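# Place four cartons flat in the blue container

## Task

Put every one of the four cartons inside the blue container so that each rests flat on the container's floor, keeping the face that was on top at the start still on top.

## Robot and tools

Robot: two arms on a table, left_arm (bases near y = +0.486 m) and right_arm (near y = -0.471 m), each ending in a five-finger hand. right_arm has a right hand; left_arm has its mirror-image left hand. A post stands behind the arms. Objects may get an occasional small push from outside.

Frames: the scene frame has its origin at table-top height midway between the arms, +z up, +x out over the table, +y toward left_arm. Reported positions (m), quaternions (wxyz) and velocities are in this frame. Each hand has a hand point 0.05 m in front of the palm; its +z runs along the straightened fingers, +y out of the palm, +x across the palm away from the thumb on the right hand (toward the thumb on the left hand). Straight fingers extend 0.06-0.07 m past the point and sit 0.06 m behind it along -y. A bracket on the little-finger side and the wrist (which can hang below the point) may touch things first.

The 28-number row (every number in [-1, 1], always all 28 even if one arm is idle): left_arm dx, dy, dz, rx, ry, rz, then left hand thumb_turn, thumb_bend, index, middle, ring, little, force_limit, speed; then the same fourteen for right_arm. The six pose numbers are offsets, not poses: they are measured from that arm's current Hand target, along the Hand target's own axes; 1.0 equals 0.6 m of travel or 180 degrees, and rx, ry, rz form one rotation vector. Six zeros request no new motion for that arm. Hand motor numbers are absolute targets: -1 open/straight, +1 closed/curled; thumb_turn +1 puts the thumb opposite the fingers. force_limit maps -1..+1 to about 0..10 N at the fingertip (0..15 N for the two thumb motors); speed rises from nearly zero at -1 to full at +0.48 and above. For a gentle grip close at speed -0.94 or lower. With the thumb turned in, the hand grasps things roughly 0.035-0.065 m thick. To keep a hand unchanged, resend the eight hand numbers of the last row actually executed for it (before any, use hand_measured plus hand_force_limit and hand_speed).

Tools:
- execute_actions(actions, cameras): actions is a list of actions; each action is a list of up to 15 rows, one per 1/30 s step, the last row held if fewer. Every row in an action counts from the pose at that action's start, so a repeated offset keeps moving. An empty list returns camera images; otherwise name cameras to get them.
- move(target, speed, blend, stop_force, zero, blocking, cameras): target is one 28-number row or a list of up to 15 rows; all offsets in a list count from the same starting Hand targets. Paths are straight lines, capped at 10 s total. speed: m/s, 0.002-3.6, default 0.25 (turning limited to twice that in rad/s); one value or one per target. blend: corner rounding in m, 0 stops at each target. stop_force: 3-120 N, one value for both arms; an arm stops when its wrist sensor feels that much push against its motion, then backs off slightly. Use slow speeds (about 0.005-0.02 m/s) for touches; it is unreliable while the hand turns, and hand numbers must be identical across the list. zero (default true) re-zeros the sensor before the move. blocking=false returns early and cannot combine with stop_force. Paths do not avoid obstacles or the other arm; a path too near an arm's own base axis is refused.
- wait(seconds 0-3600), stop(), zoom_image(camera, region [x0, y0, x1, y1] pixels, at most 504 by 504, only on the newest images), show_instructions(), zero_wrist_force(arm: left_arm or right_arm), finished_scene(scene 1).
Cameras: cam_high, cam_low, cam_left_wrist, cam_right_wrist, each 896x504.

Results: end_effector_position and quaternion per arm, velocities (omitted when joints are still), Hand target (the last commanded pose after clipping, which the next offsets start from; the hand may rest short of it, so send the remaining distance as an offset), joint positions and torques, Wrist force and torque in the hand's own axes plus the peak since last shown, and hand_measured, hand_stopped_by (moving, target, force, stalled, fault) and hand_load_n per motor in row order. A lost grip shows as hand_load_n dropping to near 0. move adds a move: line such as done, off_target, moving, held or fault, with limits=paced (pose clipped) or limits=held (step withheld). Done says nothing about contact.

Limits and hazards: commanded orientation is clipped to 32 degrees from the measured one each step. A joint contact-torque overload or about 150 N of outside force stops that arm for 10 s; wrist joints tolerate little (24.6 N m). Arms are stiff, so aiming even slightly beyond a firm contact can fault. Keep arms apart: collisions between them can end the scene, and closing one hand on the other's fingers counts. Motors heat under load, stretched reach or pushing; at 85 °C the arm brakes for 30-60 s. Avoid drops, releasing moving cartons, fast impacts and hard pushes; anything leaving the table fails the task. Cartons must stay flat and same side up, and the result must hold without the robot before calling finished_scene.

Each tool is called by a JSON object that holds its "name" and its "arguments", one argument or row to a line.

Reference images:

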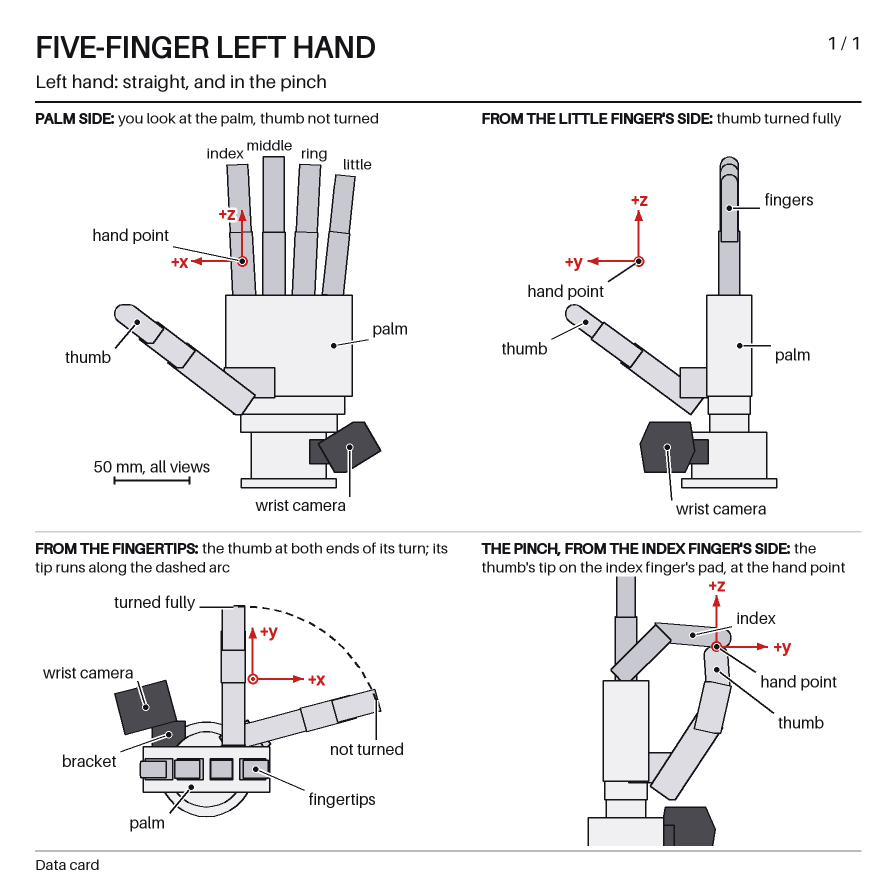

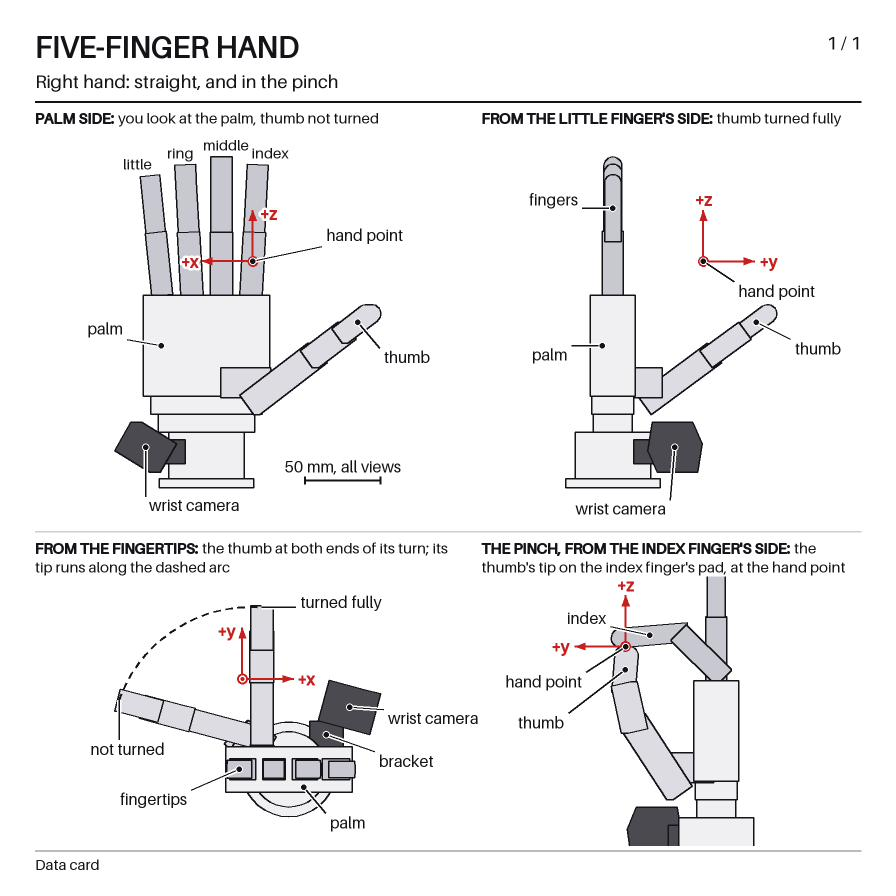

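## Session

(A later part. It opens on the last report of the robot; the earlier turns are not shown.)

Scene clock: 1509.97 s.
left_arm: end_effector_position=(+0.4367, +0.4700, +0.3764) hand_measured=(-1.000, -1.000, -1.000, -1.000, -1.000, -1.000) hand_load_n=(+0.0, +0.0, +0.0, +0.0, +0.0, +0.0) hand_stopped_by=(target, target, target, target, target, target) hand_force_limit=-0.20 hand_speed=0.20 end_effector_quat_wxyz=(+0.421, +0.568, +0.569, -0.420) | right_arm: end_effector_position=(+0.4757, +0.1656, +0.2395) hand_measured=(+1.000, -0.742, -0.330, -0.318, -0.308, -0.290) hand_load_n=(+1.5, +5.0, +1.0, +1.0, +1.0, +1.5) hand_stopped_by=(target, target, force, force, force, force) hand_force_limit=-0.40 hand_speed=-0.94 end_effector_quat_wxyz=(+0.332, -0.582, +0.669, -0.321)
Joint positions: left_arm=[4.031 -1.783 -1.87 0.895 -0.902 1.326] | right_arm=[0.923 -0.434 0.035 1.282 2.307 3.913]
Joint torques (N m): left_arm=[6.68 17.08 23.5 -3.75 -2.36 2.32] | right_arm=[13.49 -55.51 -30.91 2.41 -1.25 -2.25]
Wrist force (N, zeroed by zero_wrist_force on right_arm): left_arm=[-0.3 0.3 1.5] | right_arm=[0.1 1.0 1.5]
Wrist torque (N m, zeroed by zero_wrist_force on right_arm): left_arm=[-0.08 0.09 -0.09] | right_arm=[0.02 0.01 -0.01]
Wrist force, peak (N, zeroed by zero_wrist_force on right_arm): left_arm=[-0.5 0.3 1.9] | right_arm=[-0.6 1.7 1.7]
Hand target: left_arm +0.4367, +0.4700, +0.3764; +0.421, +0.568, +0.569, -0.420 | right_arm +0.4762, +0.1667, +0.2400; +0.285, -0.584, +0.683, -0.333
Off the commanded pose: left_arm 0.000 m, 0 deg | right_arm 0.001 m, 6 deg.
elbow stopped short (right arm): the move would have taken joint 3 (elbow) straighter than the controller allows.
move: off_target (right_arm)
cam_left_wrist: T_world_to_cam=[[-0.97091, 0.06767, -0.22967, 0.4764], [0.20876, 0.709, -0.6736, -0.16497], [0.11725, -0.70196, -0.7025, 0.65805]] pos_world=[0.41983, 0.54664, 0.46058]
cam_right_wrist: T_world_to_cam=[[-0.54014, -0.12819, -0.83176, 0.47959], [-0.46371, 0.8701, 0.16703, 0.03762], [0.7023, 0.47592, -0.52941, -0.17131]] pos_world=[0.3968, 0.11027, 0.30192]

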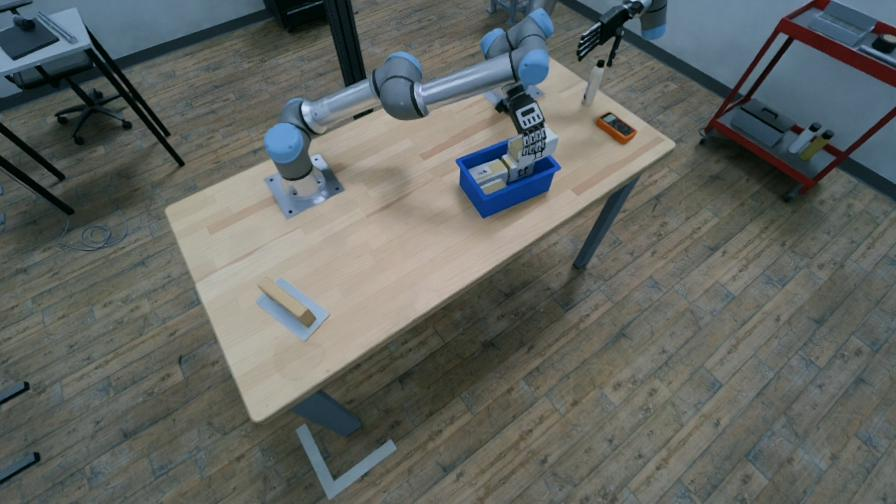

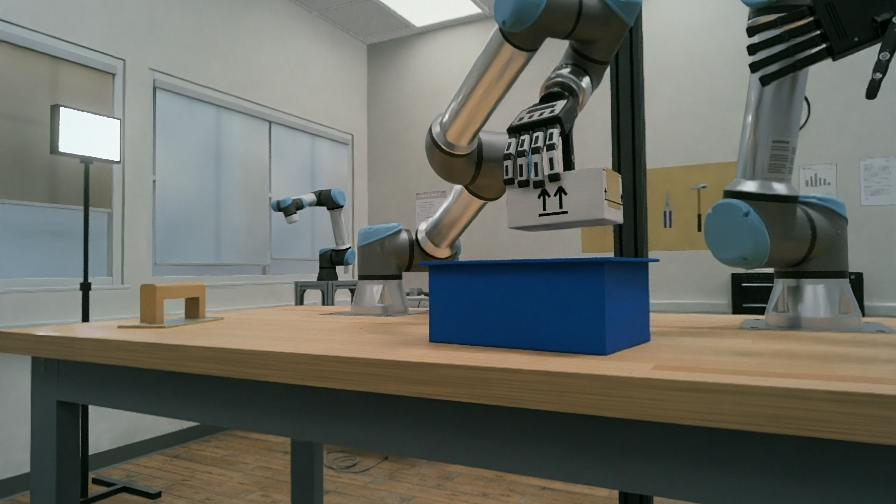

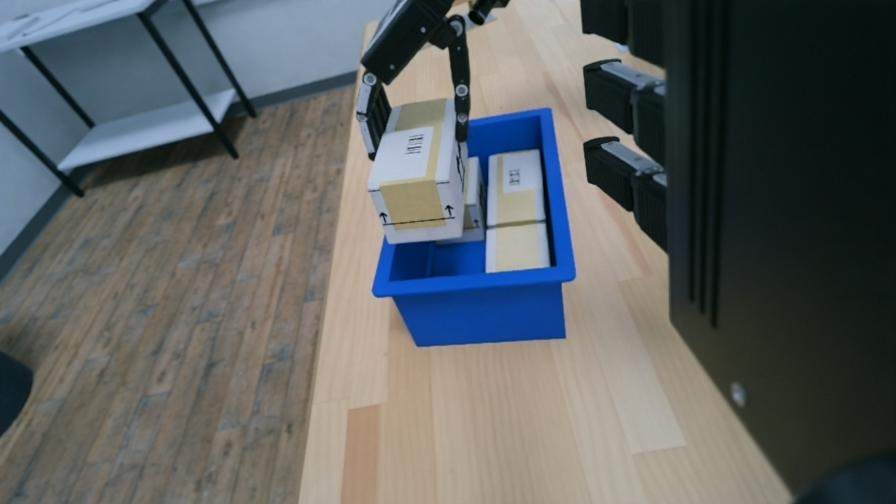

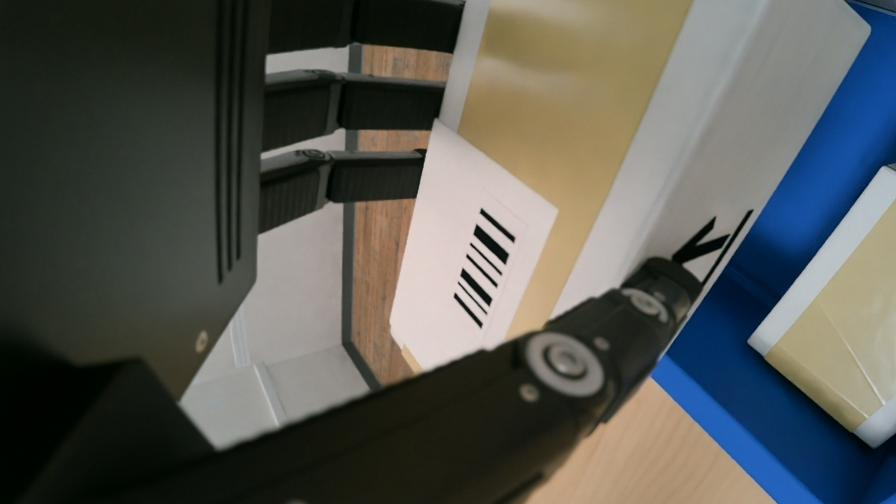

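{"name": "move", "arguments": {
  "target": [0,0,0,0,0,0,-1,-1,-1,-1,-1,-1,-0.2,0.2,0,0.0460,0.0359,0,0,0,1,-0.74,-0.05,-0.05,-0.05,-0.05,-0.4,-0.94],
  "speed": 0.05,
  "cameras": ["cam_high", "cam_left_wrist", "cam_low"]
}}

{"name": "zoom_image", "arguments": {
  "camera": "cam_high",
  "region": [430, 80, 590, 240]
}}

{"name": "zoom_image", "arguments": {
  "camera": "cam_left_wrist",
  "region": [350, 80, 610, 360]
}}

Scene clock: 1546.97 s.
left_arm: end_effector_position=(+0.4367, +0.4700, +0.3764) hand_measured=(-1.000, -1.000, -1.000, -1.000, -1.000, -1.000) hand_load_n=(+0.0, +0.0, +0.0, +0.0, +0.5, +0.0) hand_stopped_by=(target, target, target, target, target, target) hand_force_limit=-0.20 hand_speed=0.20 end_effector_quat_wxyz=(+0.421, +0.568, +0.569, -0.420) | right_arm: end_effector_position=(+0.4757, +0.1657, +0.2047) hand_measured=(+1.000, -0.742, -0.330, -0.318, -0.308, -0.290) hand_load_n=(+1.5, +5.0, +1.0, +1.0, +0.5, +1.0) hand_stopped_by=(target, target, force, force, force, force) hand_force_limit=-0.40 hand_speed=-0.94 end_effector_quat_wxyz=(+0.311, -0.583, +0.676, -0.326)
Joint positions: left_arm=[4.031 -1.783 -1.87 0.895 -0.902 1.326] | right_arm=[0.926 -0.388 0.035 1.297 2.318 3.944]
Joint torques (N m): left_arm=[7.12 17.56 23.26 -3.77 -2.47 2.31] | right_arm=[13.14 -56.97 -28.78 2.47 3.65 2.02]
Wrist force (N, zeroed by zero_wrist_force on right_arm): left_arm=[-0.3 0.3 1.4] | right_arm=[-0.3 1.1 1.7]
Wrist torque (N m, zeroed by zero_wrist_force on right_arm): left_arm=[-0.08 0.10 -0.09] | right_arm=[0.03 0.07 -0.14]
Wrist force, peak (N, zeroed by zero_wrist_force on right_arm): left_arm=[-0.7 0.2 1.7] | right_arm=[-0.3 1.4 1.8]
Hand target: left_arm +0.4367, +0.4700, +0.3764; +0.421, +0.568, +0.569, -0.420 | right_arm +0.4762, +0.1667, +0.2050; +0.285, -0.584, +0.683, -0.333
Off the commanded pose: left_arm 0.000 m, 0 deg | right_arm 0.001 m, 3 deg.
elbow stopped short (right arm): the move would have taken joint 3 (elbow) straighter than the controller allows.
move: off_target (right_arm)
cam_left_wrist: T_world_to_cam=[[-0.97091, 0.06767, -0.22967, 0.4764], [0.20876, 0.709, -0.6736, -0.16497], [0.11725, -0.70196, -0.7025, 0.65805]] pos_world=[0.41983, 0.54664, 0.46058]
Images, in order (width x height): cam_high 896x504, cam_low 896x504, cam_left_wrist 896x504.

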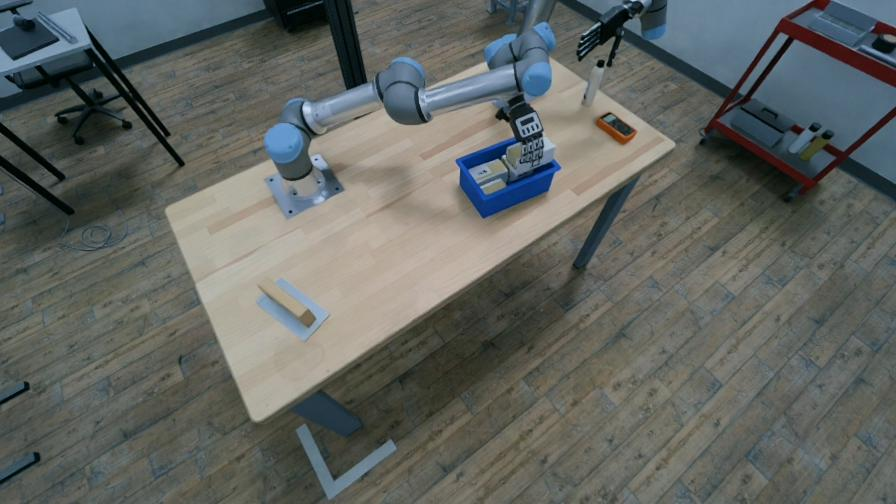

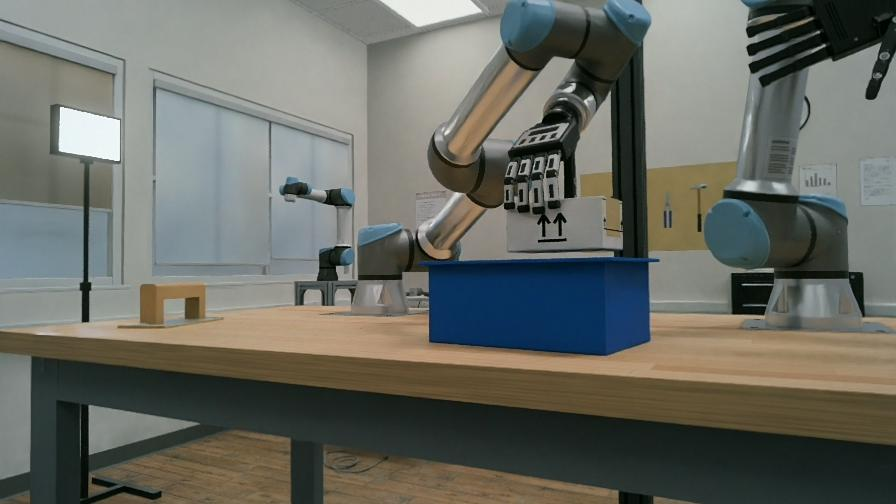

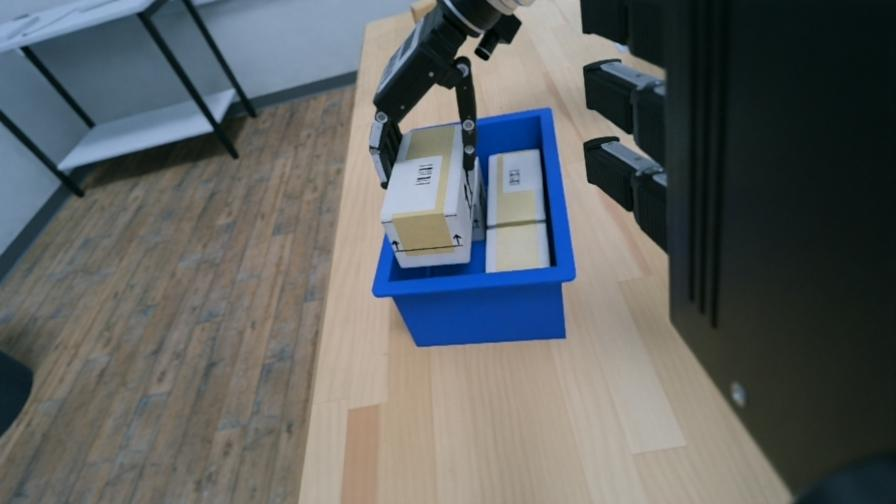

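Scaled by 3.150 from the camera's image (finer frame: 1280x720).

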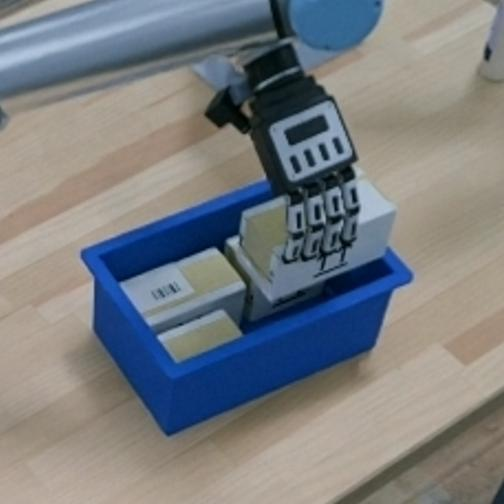

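Scaled by 1.800 from the camera's image (finer frame: 1280x720).

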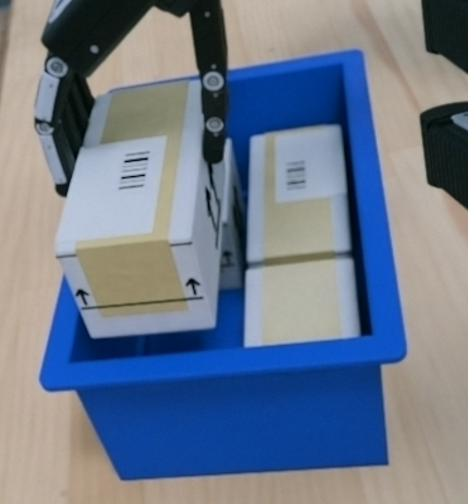

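{"name": "zoom_image", "arguments": {
  "camera": "cam_low",
  "region": [420, 120, 680, 370]
}}

Scaled by 1.938 from the camera's image (finer frame: 1280x720).

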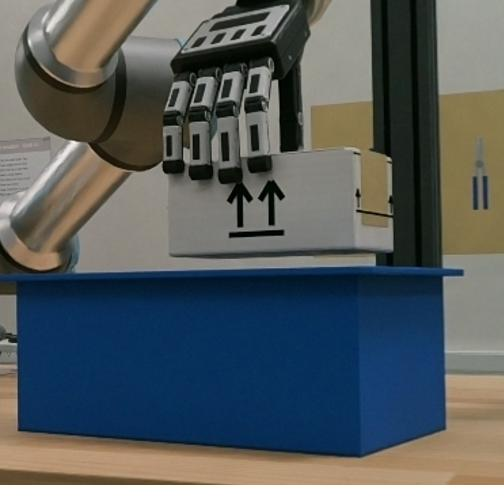

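{"name": "move", "arguments": {
  "target": [0,0,0,0,0,0,-1,-1,-1,-1,-1,-1,-0.2,0.2,0.0142,0.0205,-0.0262,0,-0.0175,-0.0137,1,-0.74,-0.05,-0.05,-0.05,-0.05,-0.4,-0.94],
  "speed": 0.05,
  "cameras": ["cam_high", "cam_left_wrist", "cam_low"]
}}

{"name": "zoom_image", "arguments": {
  "camera": "cam_high",
  "region": [450, 110, 570, 215]
}}

{"name": "zoom_image", "arguments": {
  "camera": "cam_left_wrist",
  "region": [350, 80, 610, 360]
}}

{"name": "zoom_image", "arguments": {
  "camera": "cam_low",
  "region": [420, 120, 680, 370]
}}

Scene clock: 1608.30 s.
left_arm: end_effector_position=(+0.4367, +0.4700, +0.3764) hand_measured=(-1.000, -1.000, -1.000, -1.000, -1.000, -1.000) hand_load_n=(+0.0, +0.0, +0.0, +0.0, +0.5, +0.0) hand_stopped_by=(target, target, target, target, target, target) hand_force_limit=-0.20 hand_speed=0.20 end_effector_quat_wxyz=(+0.421, +0.568, +0.569, -0.420) | right_arm: end_effector_position=(+0.4551, +0.1615, +0.2050) hand_measured=(+1.000, -0.742, -0.330, -0.318, -0.308, -0.290) hand_load_n=(+2.0, +5.0, +1.5, +1.0, +1.0, +1.0) hand_stopped_by=(target, target, force, force, force, force) hand_force_limit=-0.40 hand_speed=-0.94 end_effector_quat_wxyz=(-0.296, +0.607, -0.663, +0.323)
Joint positions: left_arm=[4.031 -1.783 -1.87 0.895 -0.902 1.326] | right_arm=[0.939 -0.495 0.242 1.226 2.301 3.916]
Joint torques (N m): left_arm=[6.29 17.85 23.41 -3.59 -2.33 2.33] | right_arm=[-0.51 -74.08 -8.58 -0.12 -1.1 -2.15]
Wrist force (N, zeroed by zero_wrist_force on right_arm): left_arm=[-0.5 0.2 1.2] | right_arm=[-0.5 0.9 1.8]
Wrist torque (N m, zeroed by zero_wrist_force on right_arm): left_arm=[-0.08 0.13 -0.11] | right_arm=[-0.02 0.08 -0.03]
Wrist force, peak (N, zeroed by zero_wrist_force on right_arm): left_arm=[-0.7 0.3 1.7] | right_arm=[-0.6 1.3 2.2]
Hand target: left_arm +0.4367, +0.4700, +0.3764; +0.421, +0.568, +0.569, -0.420 | right_arm +0.4551, +0.1614, +0.2050; +0.297, -0.607, +0.663, -0.323
Off the commanded pose: left_arm 0.000 m, 0 deg | right_arm 0.000 m, 0 deg.
move: done
cam_left_wrist: T_world_to_cam=[[-0.97091, 0.06767, -0.22967, 0.4764], [0.20876, 0.709, -0.6736, -0.16497], [0.11725, -0.70196, -0.7025, 0.65805]] pos_world=[0.41983, 0.54664, 0.46058]
Images, in order (width x height): cam_high 896x504, cam_low 896x504, cam_left_wrist 896x504.

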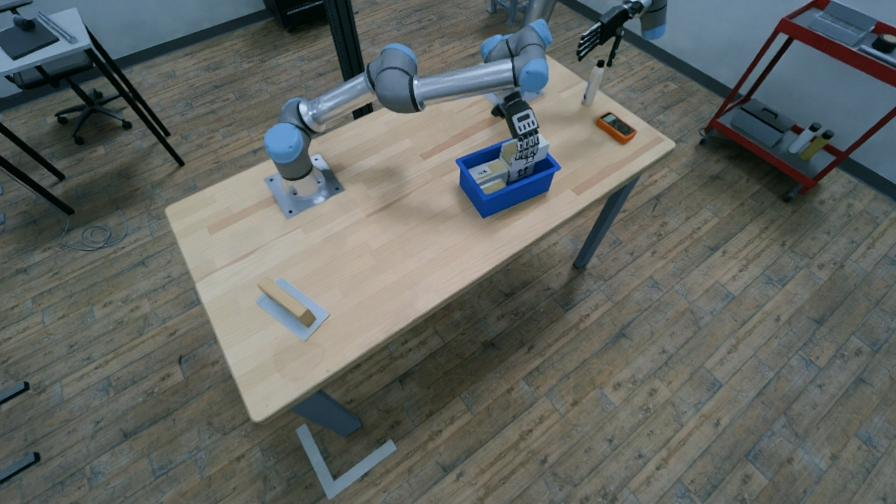

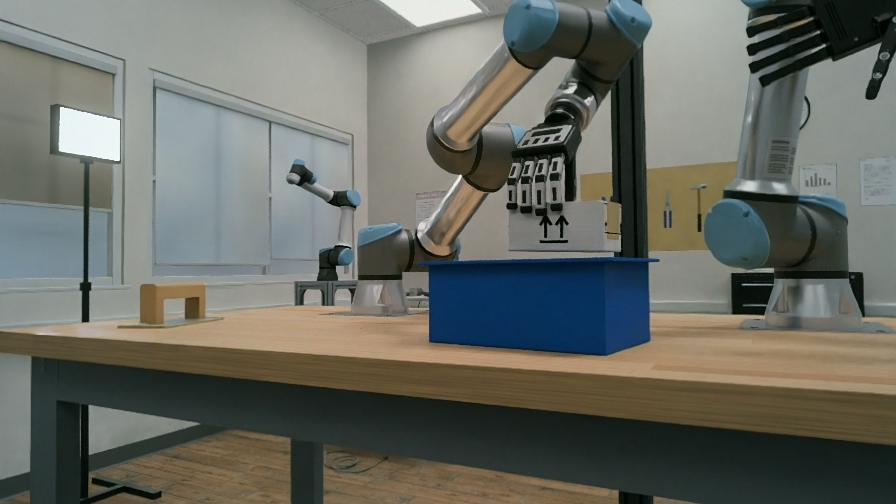

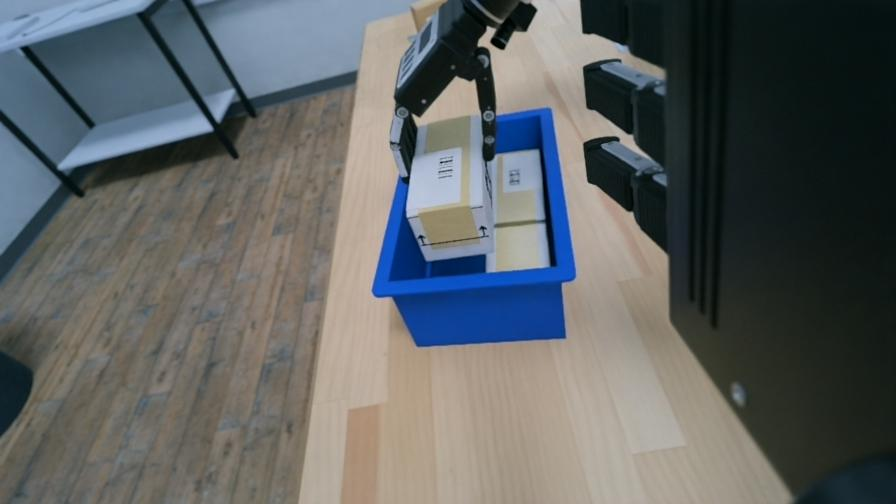

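Scaled by 4.200 from the camera's image (finer frame: 1280x720).

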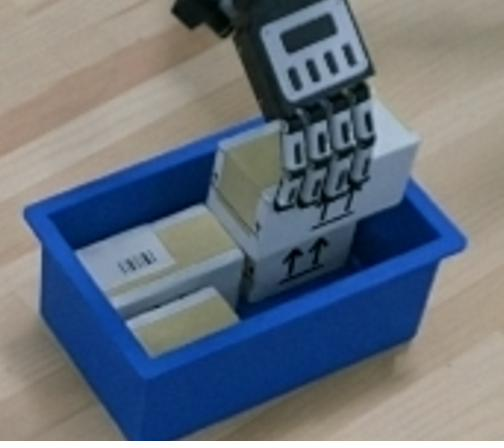

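Scaled by 1.800 from the camera's image (finer frame: 1280x720).

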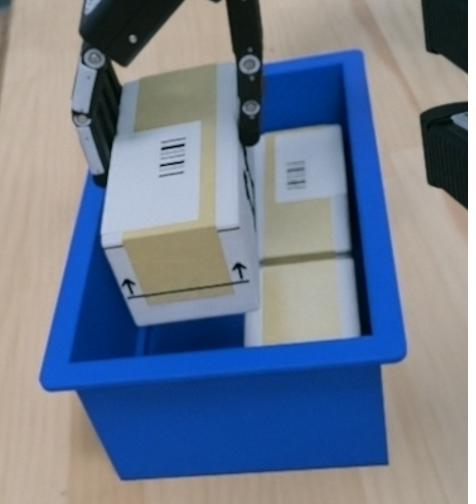

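Scaled by 1.938 from the camera's image (finer frame: 1280x720).

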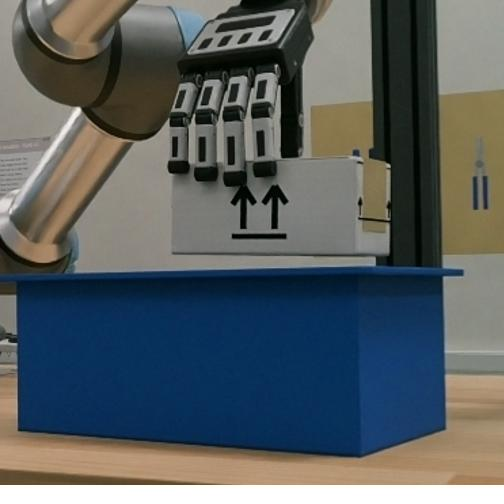

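{"name": "zoom_image", "arguments": {
  "camera": "cam_high",
  "region": [490, 130, 570, 190]
}}

{"name": "zoom_image", "arguments": {
  "camera": "cam_left_wrist",
  "region": [400, 110, 560, 300]
}}

Scaled by 6.300 from the camera's image (finer frame: 1280x720).

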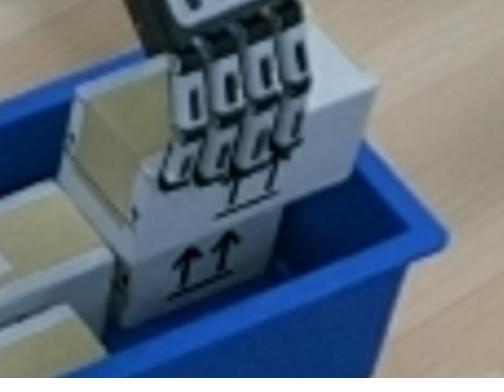

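Scaled by 2.653 from the camera's image (finer frame: 1280x720).

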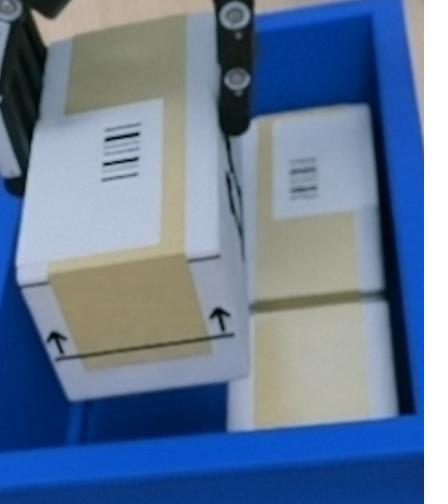

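{"name": "move", "arguments": {
  "target": [0,0,0,0,0,0,-1,-1,-1,-1,-1,-1,-0.2,0.2,-0.0078,0.0310,0.0687,0,0.00613,0.00479,1,-0.74,-0.05,-0.05,-0.05,-0.05,-0.4,-0.94],
  "speed": 0.05,
  "stop_force": 6,
  "cameras": ["cam_high", "cam_left_wrist", "cam_low", "cam_right_wrist"]
}}

{"name": "zoom_image", "arguments": {
  "camera": "cam_high",
  "region": [450, 110, 570, 215]
}}

{"name": "zoom_image", "arguments": {
  "camera": "cam_left_wrist",
  "region": [380, 100, 600, 310]
}}

{"name": "zoom_image", "arguments": {
  "camera": "cam_low",
  "region": [420, 120, 680, 370]
}}

Scene clock: 1762.97 s.
left_arm: end_effector_position=(+0.4367, +0.4700, +0.3764) hand_measured=(-1.000, -1.000, -1.000, -1.000, -1.000, -1.000) hand_load_n=(+0.0, +0.0, +0.0, +0.0, +0.0, +0.0) hand_stopped_by=(target, target, target, target, target, target) hand_force_limit=-0.20 hand_speed=0.20 end_effector_quat_wxyz=(+0.421, +0.568, +0.569, -0.420) | right_arm: end_effector_position=(+0.4765, +0.1643, +0.1650) hand_measured=(+1.000, -0.742, -0.330, -0.318, -0.308, -0.290) hand_load_n=(+1.5, +5.0, +1.0, +1.0, +1.0, +1.0) hand_stopped_by=(target, target, force, force, force, force) hand_force_limit=-0.40 hand_speed=-0.94 end_effector_quat_wxyz=(+0.293, -0.599, +0.670, -0.327)
Joint positions: left_arm=[4.031 -1.783 -1.87 0.895 -0.902 1.326] | right_arm=[0.92 -0.433 0.223 1.186 2.305 3.923]
Joint torques (N m): left_arm=[5.89 19.02 23.73 -3.77 -2.42 2.38] | right_arm=[-15.16 -55.12 -32.61 2.77 3.65 1.84]
Wrist force (N, zeroed by zero_wrist_force on right_arm): left_arm=[-0.7 0.4 1.8] | right_arm=[-0.4 0.7 1.8]
Wrist torque (N m, zeroed by zero_wrist_force on right_arm): left_arm=[-0.08 0.15 -0.12] | right_arm=[-0.03 0.06 -0.15]
Wrist force, peak (N, zeroed by zero_wrist_force on right_arm): left_arm=[-0.7 0.4 1.8] | right_arm=[-0.4 1.0 2.1]
Hand target: left_arm +0.4367, +0.4700, +0.3764; +0.421, +0.568, +0.569, -0.420 | right_arm +0.4765, +0.1643, +0.1650; +0.293, -0.599, +0.670, -0.327
Off the commanded pose: left_arm 0.000 m, 0 deg | right_arm 0.000 m, 0 deg.
move: done
cam_left_wrist: T_world_to_cam=[[-0.97091, 0.06767, -0.22967, 0.4764], [0.20876, 0.709, -0.6736, -0.16497], [0.11725, -0.70196, -0.7025, 0.65805]] pos_world=[0.41983, 0.54664, 0.46058]
cam_right_wrist: T_world_to_cam=[[-0.58818, -0.17575, -0.7894, 0.44159], [-0.44843, 0.88318, 0.13749, 0.04704], [0.67302, 0.43486, -0.59828, -0.17866]] pos_world=[0.40107, 0.11376, 0.23524]

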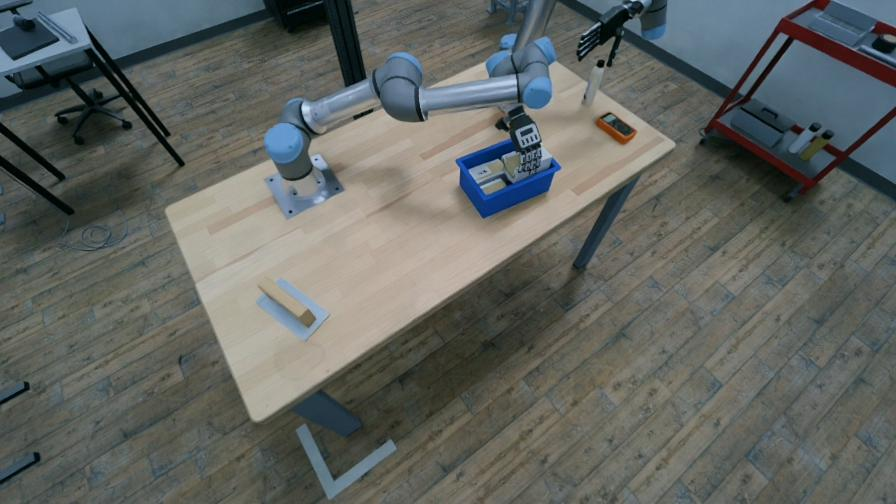

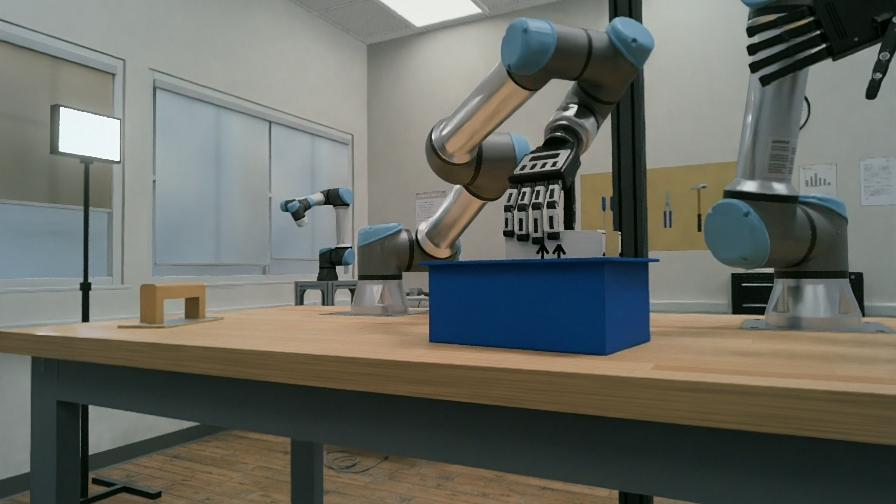

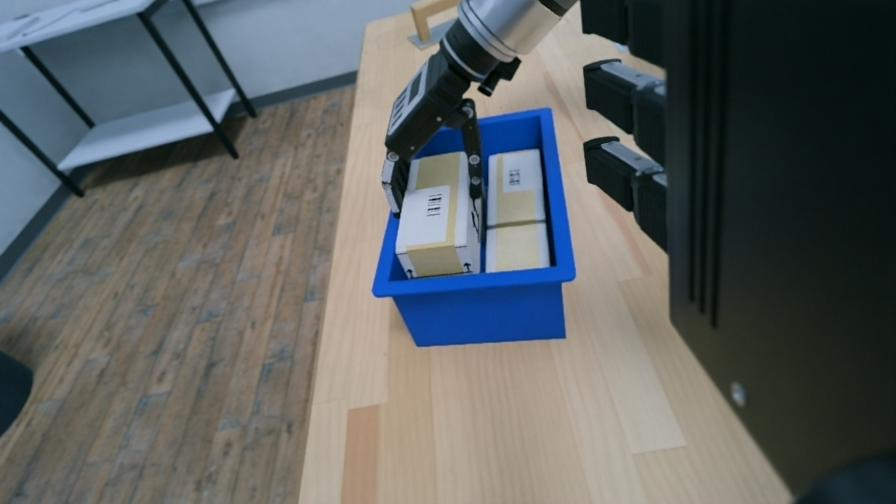

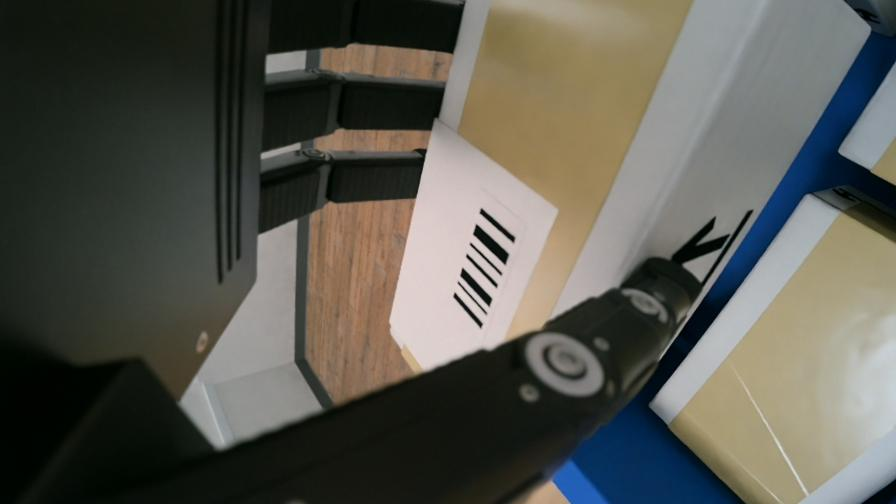

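Scaled by 4.200 from the camera's image (finer frame: 1280x720).

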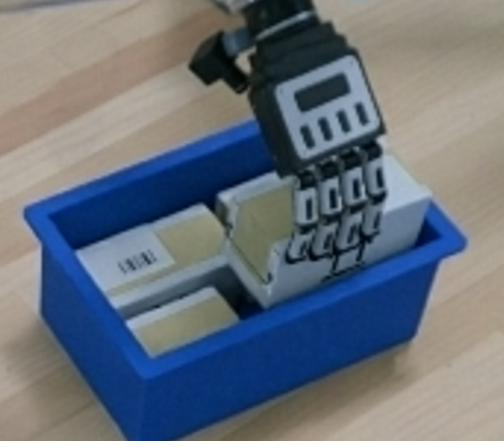

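Scaled by 2.291 from the camera's image (finer frame: 1280x720).

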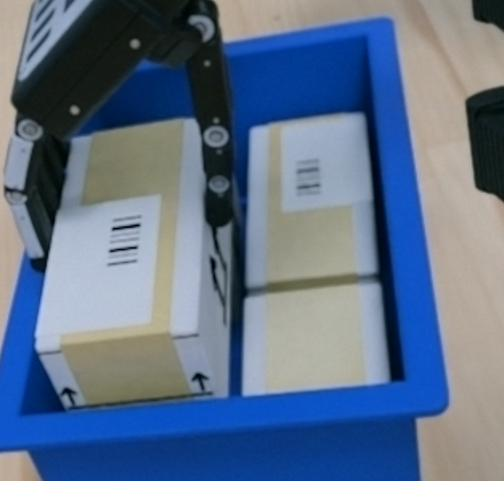

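Scaled by 1.938 from the camera's image (finer frame: 1280x720).

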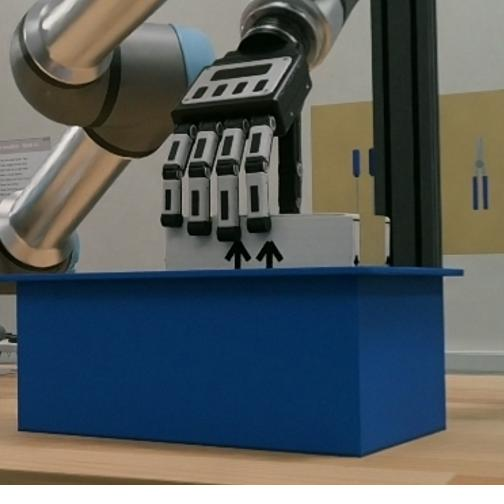

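{"name": "move", "arguments": {
  "target": [0,0,0,0,0,0,-1,-1,-1,-1,-1,-1,-0.2,0.2,0.0025,0.0525,0.0411,0,0,0,1,-0.74,-0.05,-0.05,-0.05,-0.05,-0.4,-0.94],
  "speed": 0.04,
  "stop_force": 4,
  "cameras": ["cam_high", "cam_left_wrist", "cam_low", "cam_right_wrist"]
}}

{"name": "zoom_image", "arguments": {
  "camera": "cam_high",
  "region": [450, 110, 570, 215]
}}

{"name": "zoom_image", "arguments": {
  "camera": "cam_left_wrist",
  "region": [380, 100, 600, 310]
}}

Scene clock: 1789.40 s.
left_arm: end_effector_position=(+0.4367, +0.4700, +0.3764) hand_measured=(-1.000, -1.000, -1.000, -1.000, -1.000, -1.000) hand_load_n=(+0.0, +0.0, +0.0, +0.0, +0.0, +0.0) hand_stopped_by=(target, target, target, target, target, target) hand_force_limit=-0.20 hand_speed=0.20 end_effector_quat_wxyz=(+0.421, +0.568, +0.569, -0.420) | right_arm: end_effector_position=(+0.4764, +0.1628, +0.1250) hand_measured=(+1.000, -0.742, -0.330, -0.318, -0.308, -0.290) hand_load_n=(+2.0, +5.0, +1.5, +1.5, +1.0, +1.0) hand_stopped_by=(target, target, force, force, force, force) hand_force_limit=-0.40 hand_speed=-0.94 end_effector_quat_wxyz=(+0.293, -0.599, +0.670, -0.327)
Joint positions: left_arm=[4.031 -1.783 -1.87 0.895 -0.902 1.326] | right_arm=[0.919 -0.483 0.425 1.033 2.304 3.921]
Joint torques (N m): left_arm=[5.03 18.54 24.06 -3.73 -2.37 2.47] | right_arm=[-14.57 -75.6 -4.82 -0.13 -1.18 -2.29]
Wrist force (N, zeroed by zero_wrist_force on right_arm): left_arm=[-0.3 0.2 1.5] | right_arm=[-0.3 1.0 1.5]
Wrist torque (N m, zeroed by zero_wrist_force on right_arm): left_arm=[-0.09 0.09 -0.09] | right_arm=[0.03 0.06 -0.01]
Wrist force, peak (N, zeroed by zero_wrist_force on right_arm): left_arm=[-0.3 0.1 1.8] | right_arm=[-0.2 1.4 1.8]
Hand target: left_arm +0.4367, +0.4700, +0.3764; +0.421, +0.568, +0.569, -0.420 | right_arm +0.4764, +0.1628, +0.1250; +0.293, -0.599, +0.670, -0.327
Off the commanded pose: left_arm 0.000 m, 0 deg | right_arm 0.000 m, 0 deg.
move: done
cam_left_wrist: T_world_to_cam=[[-0.97091, 0.06767, -0.22967, 0.4764], [0.20876, 0.709, -0.6736, -0.16497], [0.11725, -0.70196, -0.7025, 0.65805]] pos_world=[0.41983, 0.54664, 0.46058]
cam_right_wrist: T_world_to_cam=[[-0.58818, -0.17575, -0.7894, 0.40969], [-0.44843, 0.88318, 0.13749, 0.05382], [0.67302, 0.43486, -0.59828, -0.20187]] pos_world=[0.40097, 0.11226, 0.19524]

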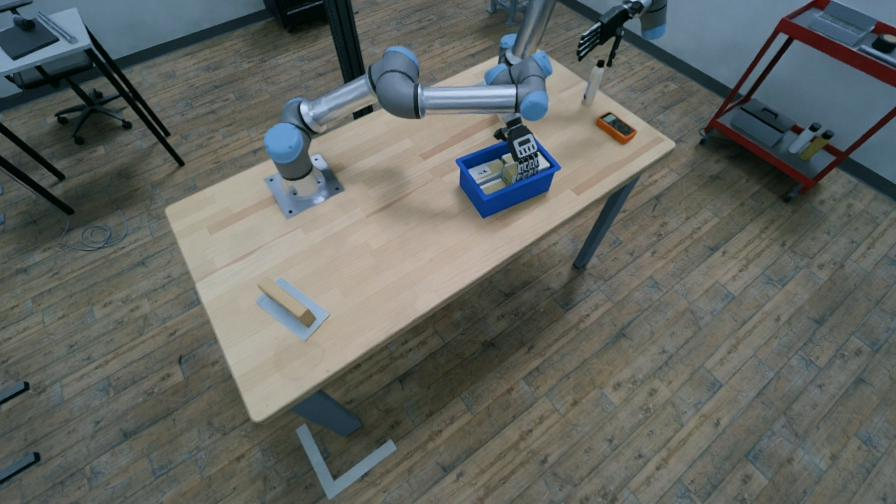

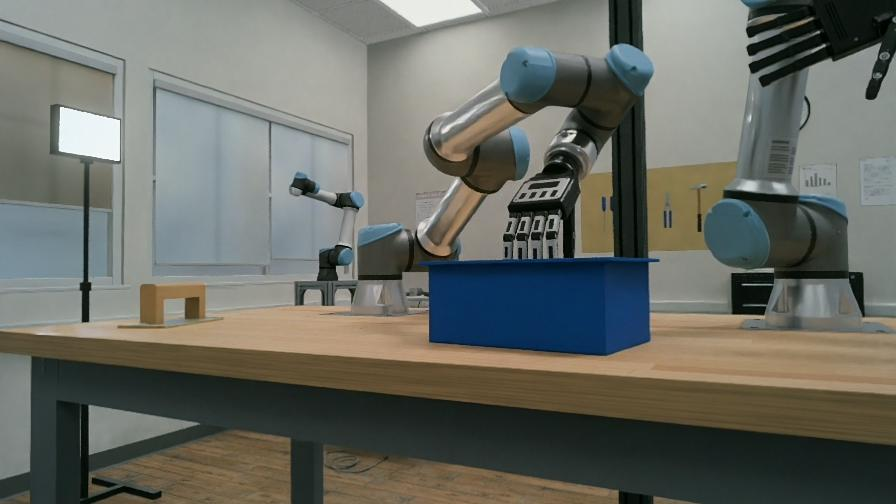

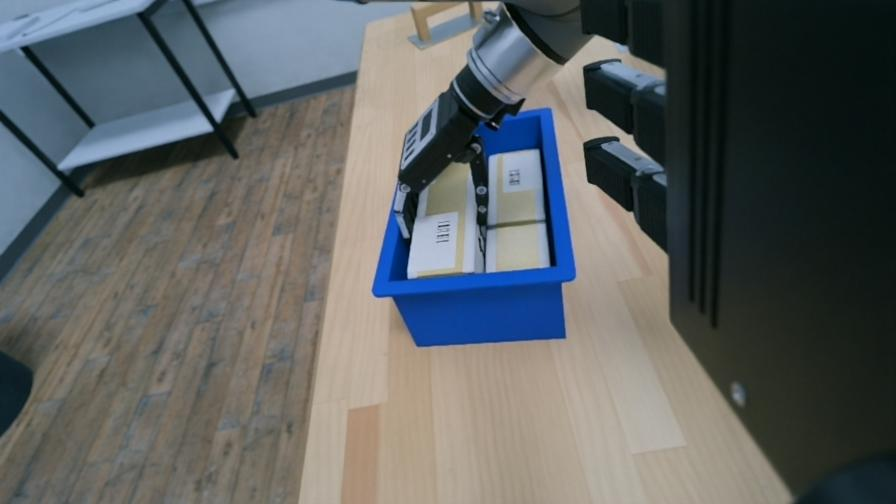

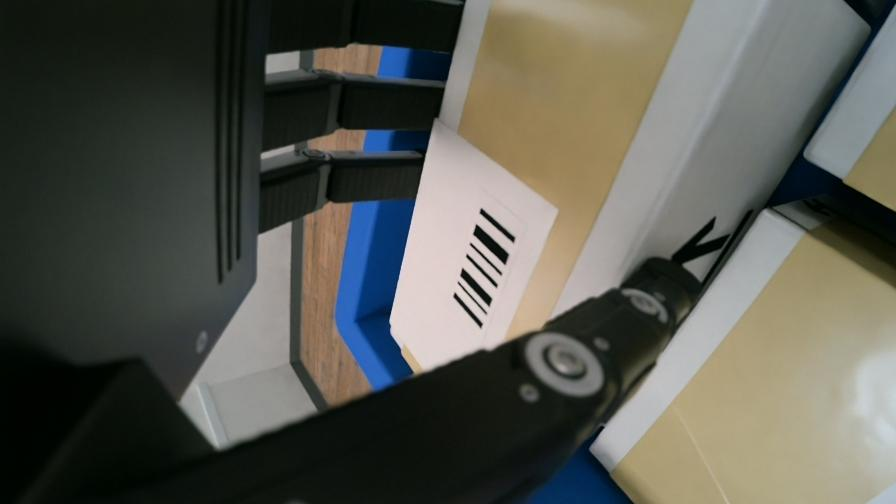

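Scaled by 4.200 from the camera's image (finer frame: 1280x720).

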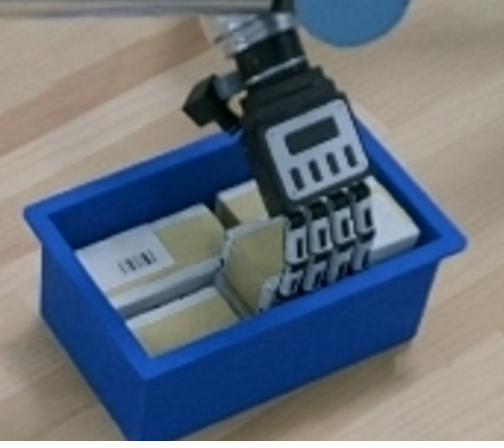

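Scaled by 2.291 from the camera's image (finer frame: 1280x720).

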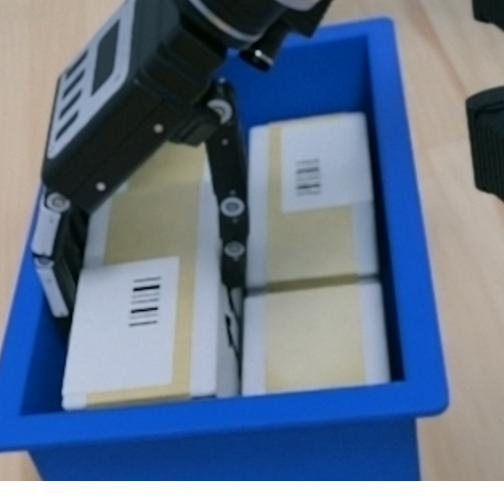

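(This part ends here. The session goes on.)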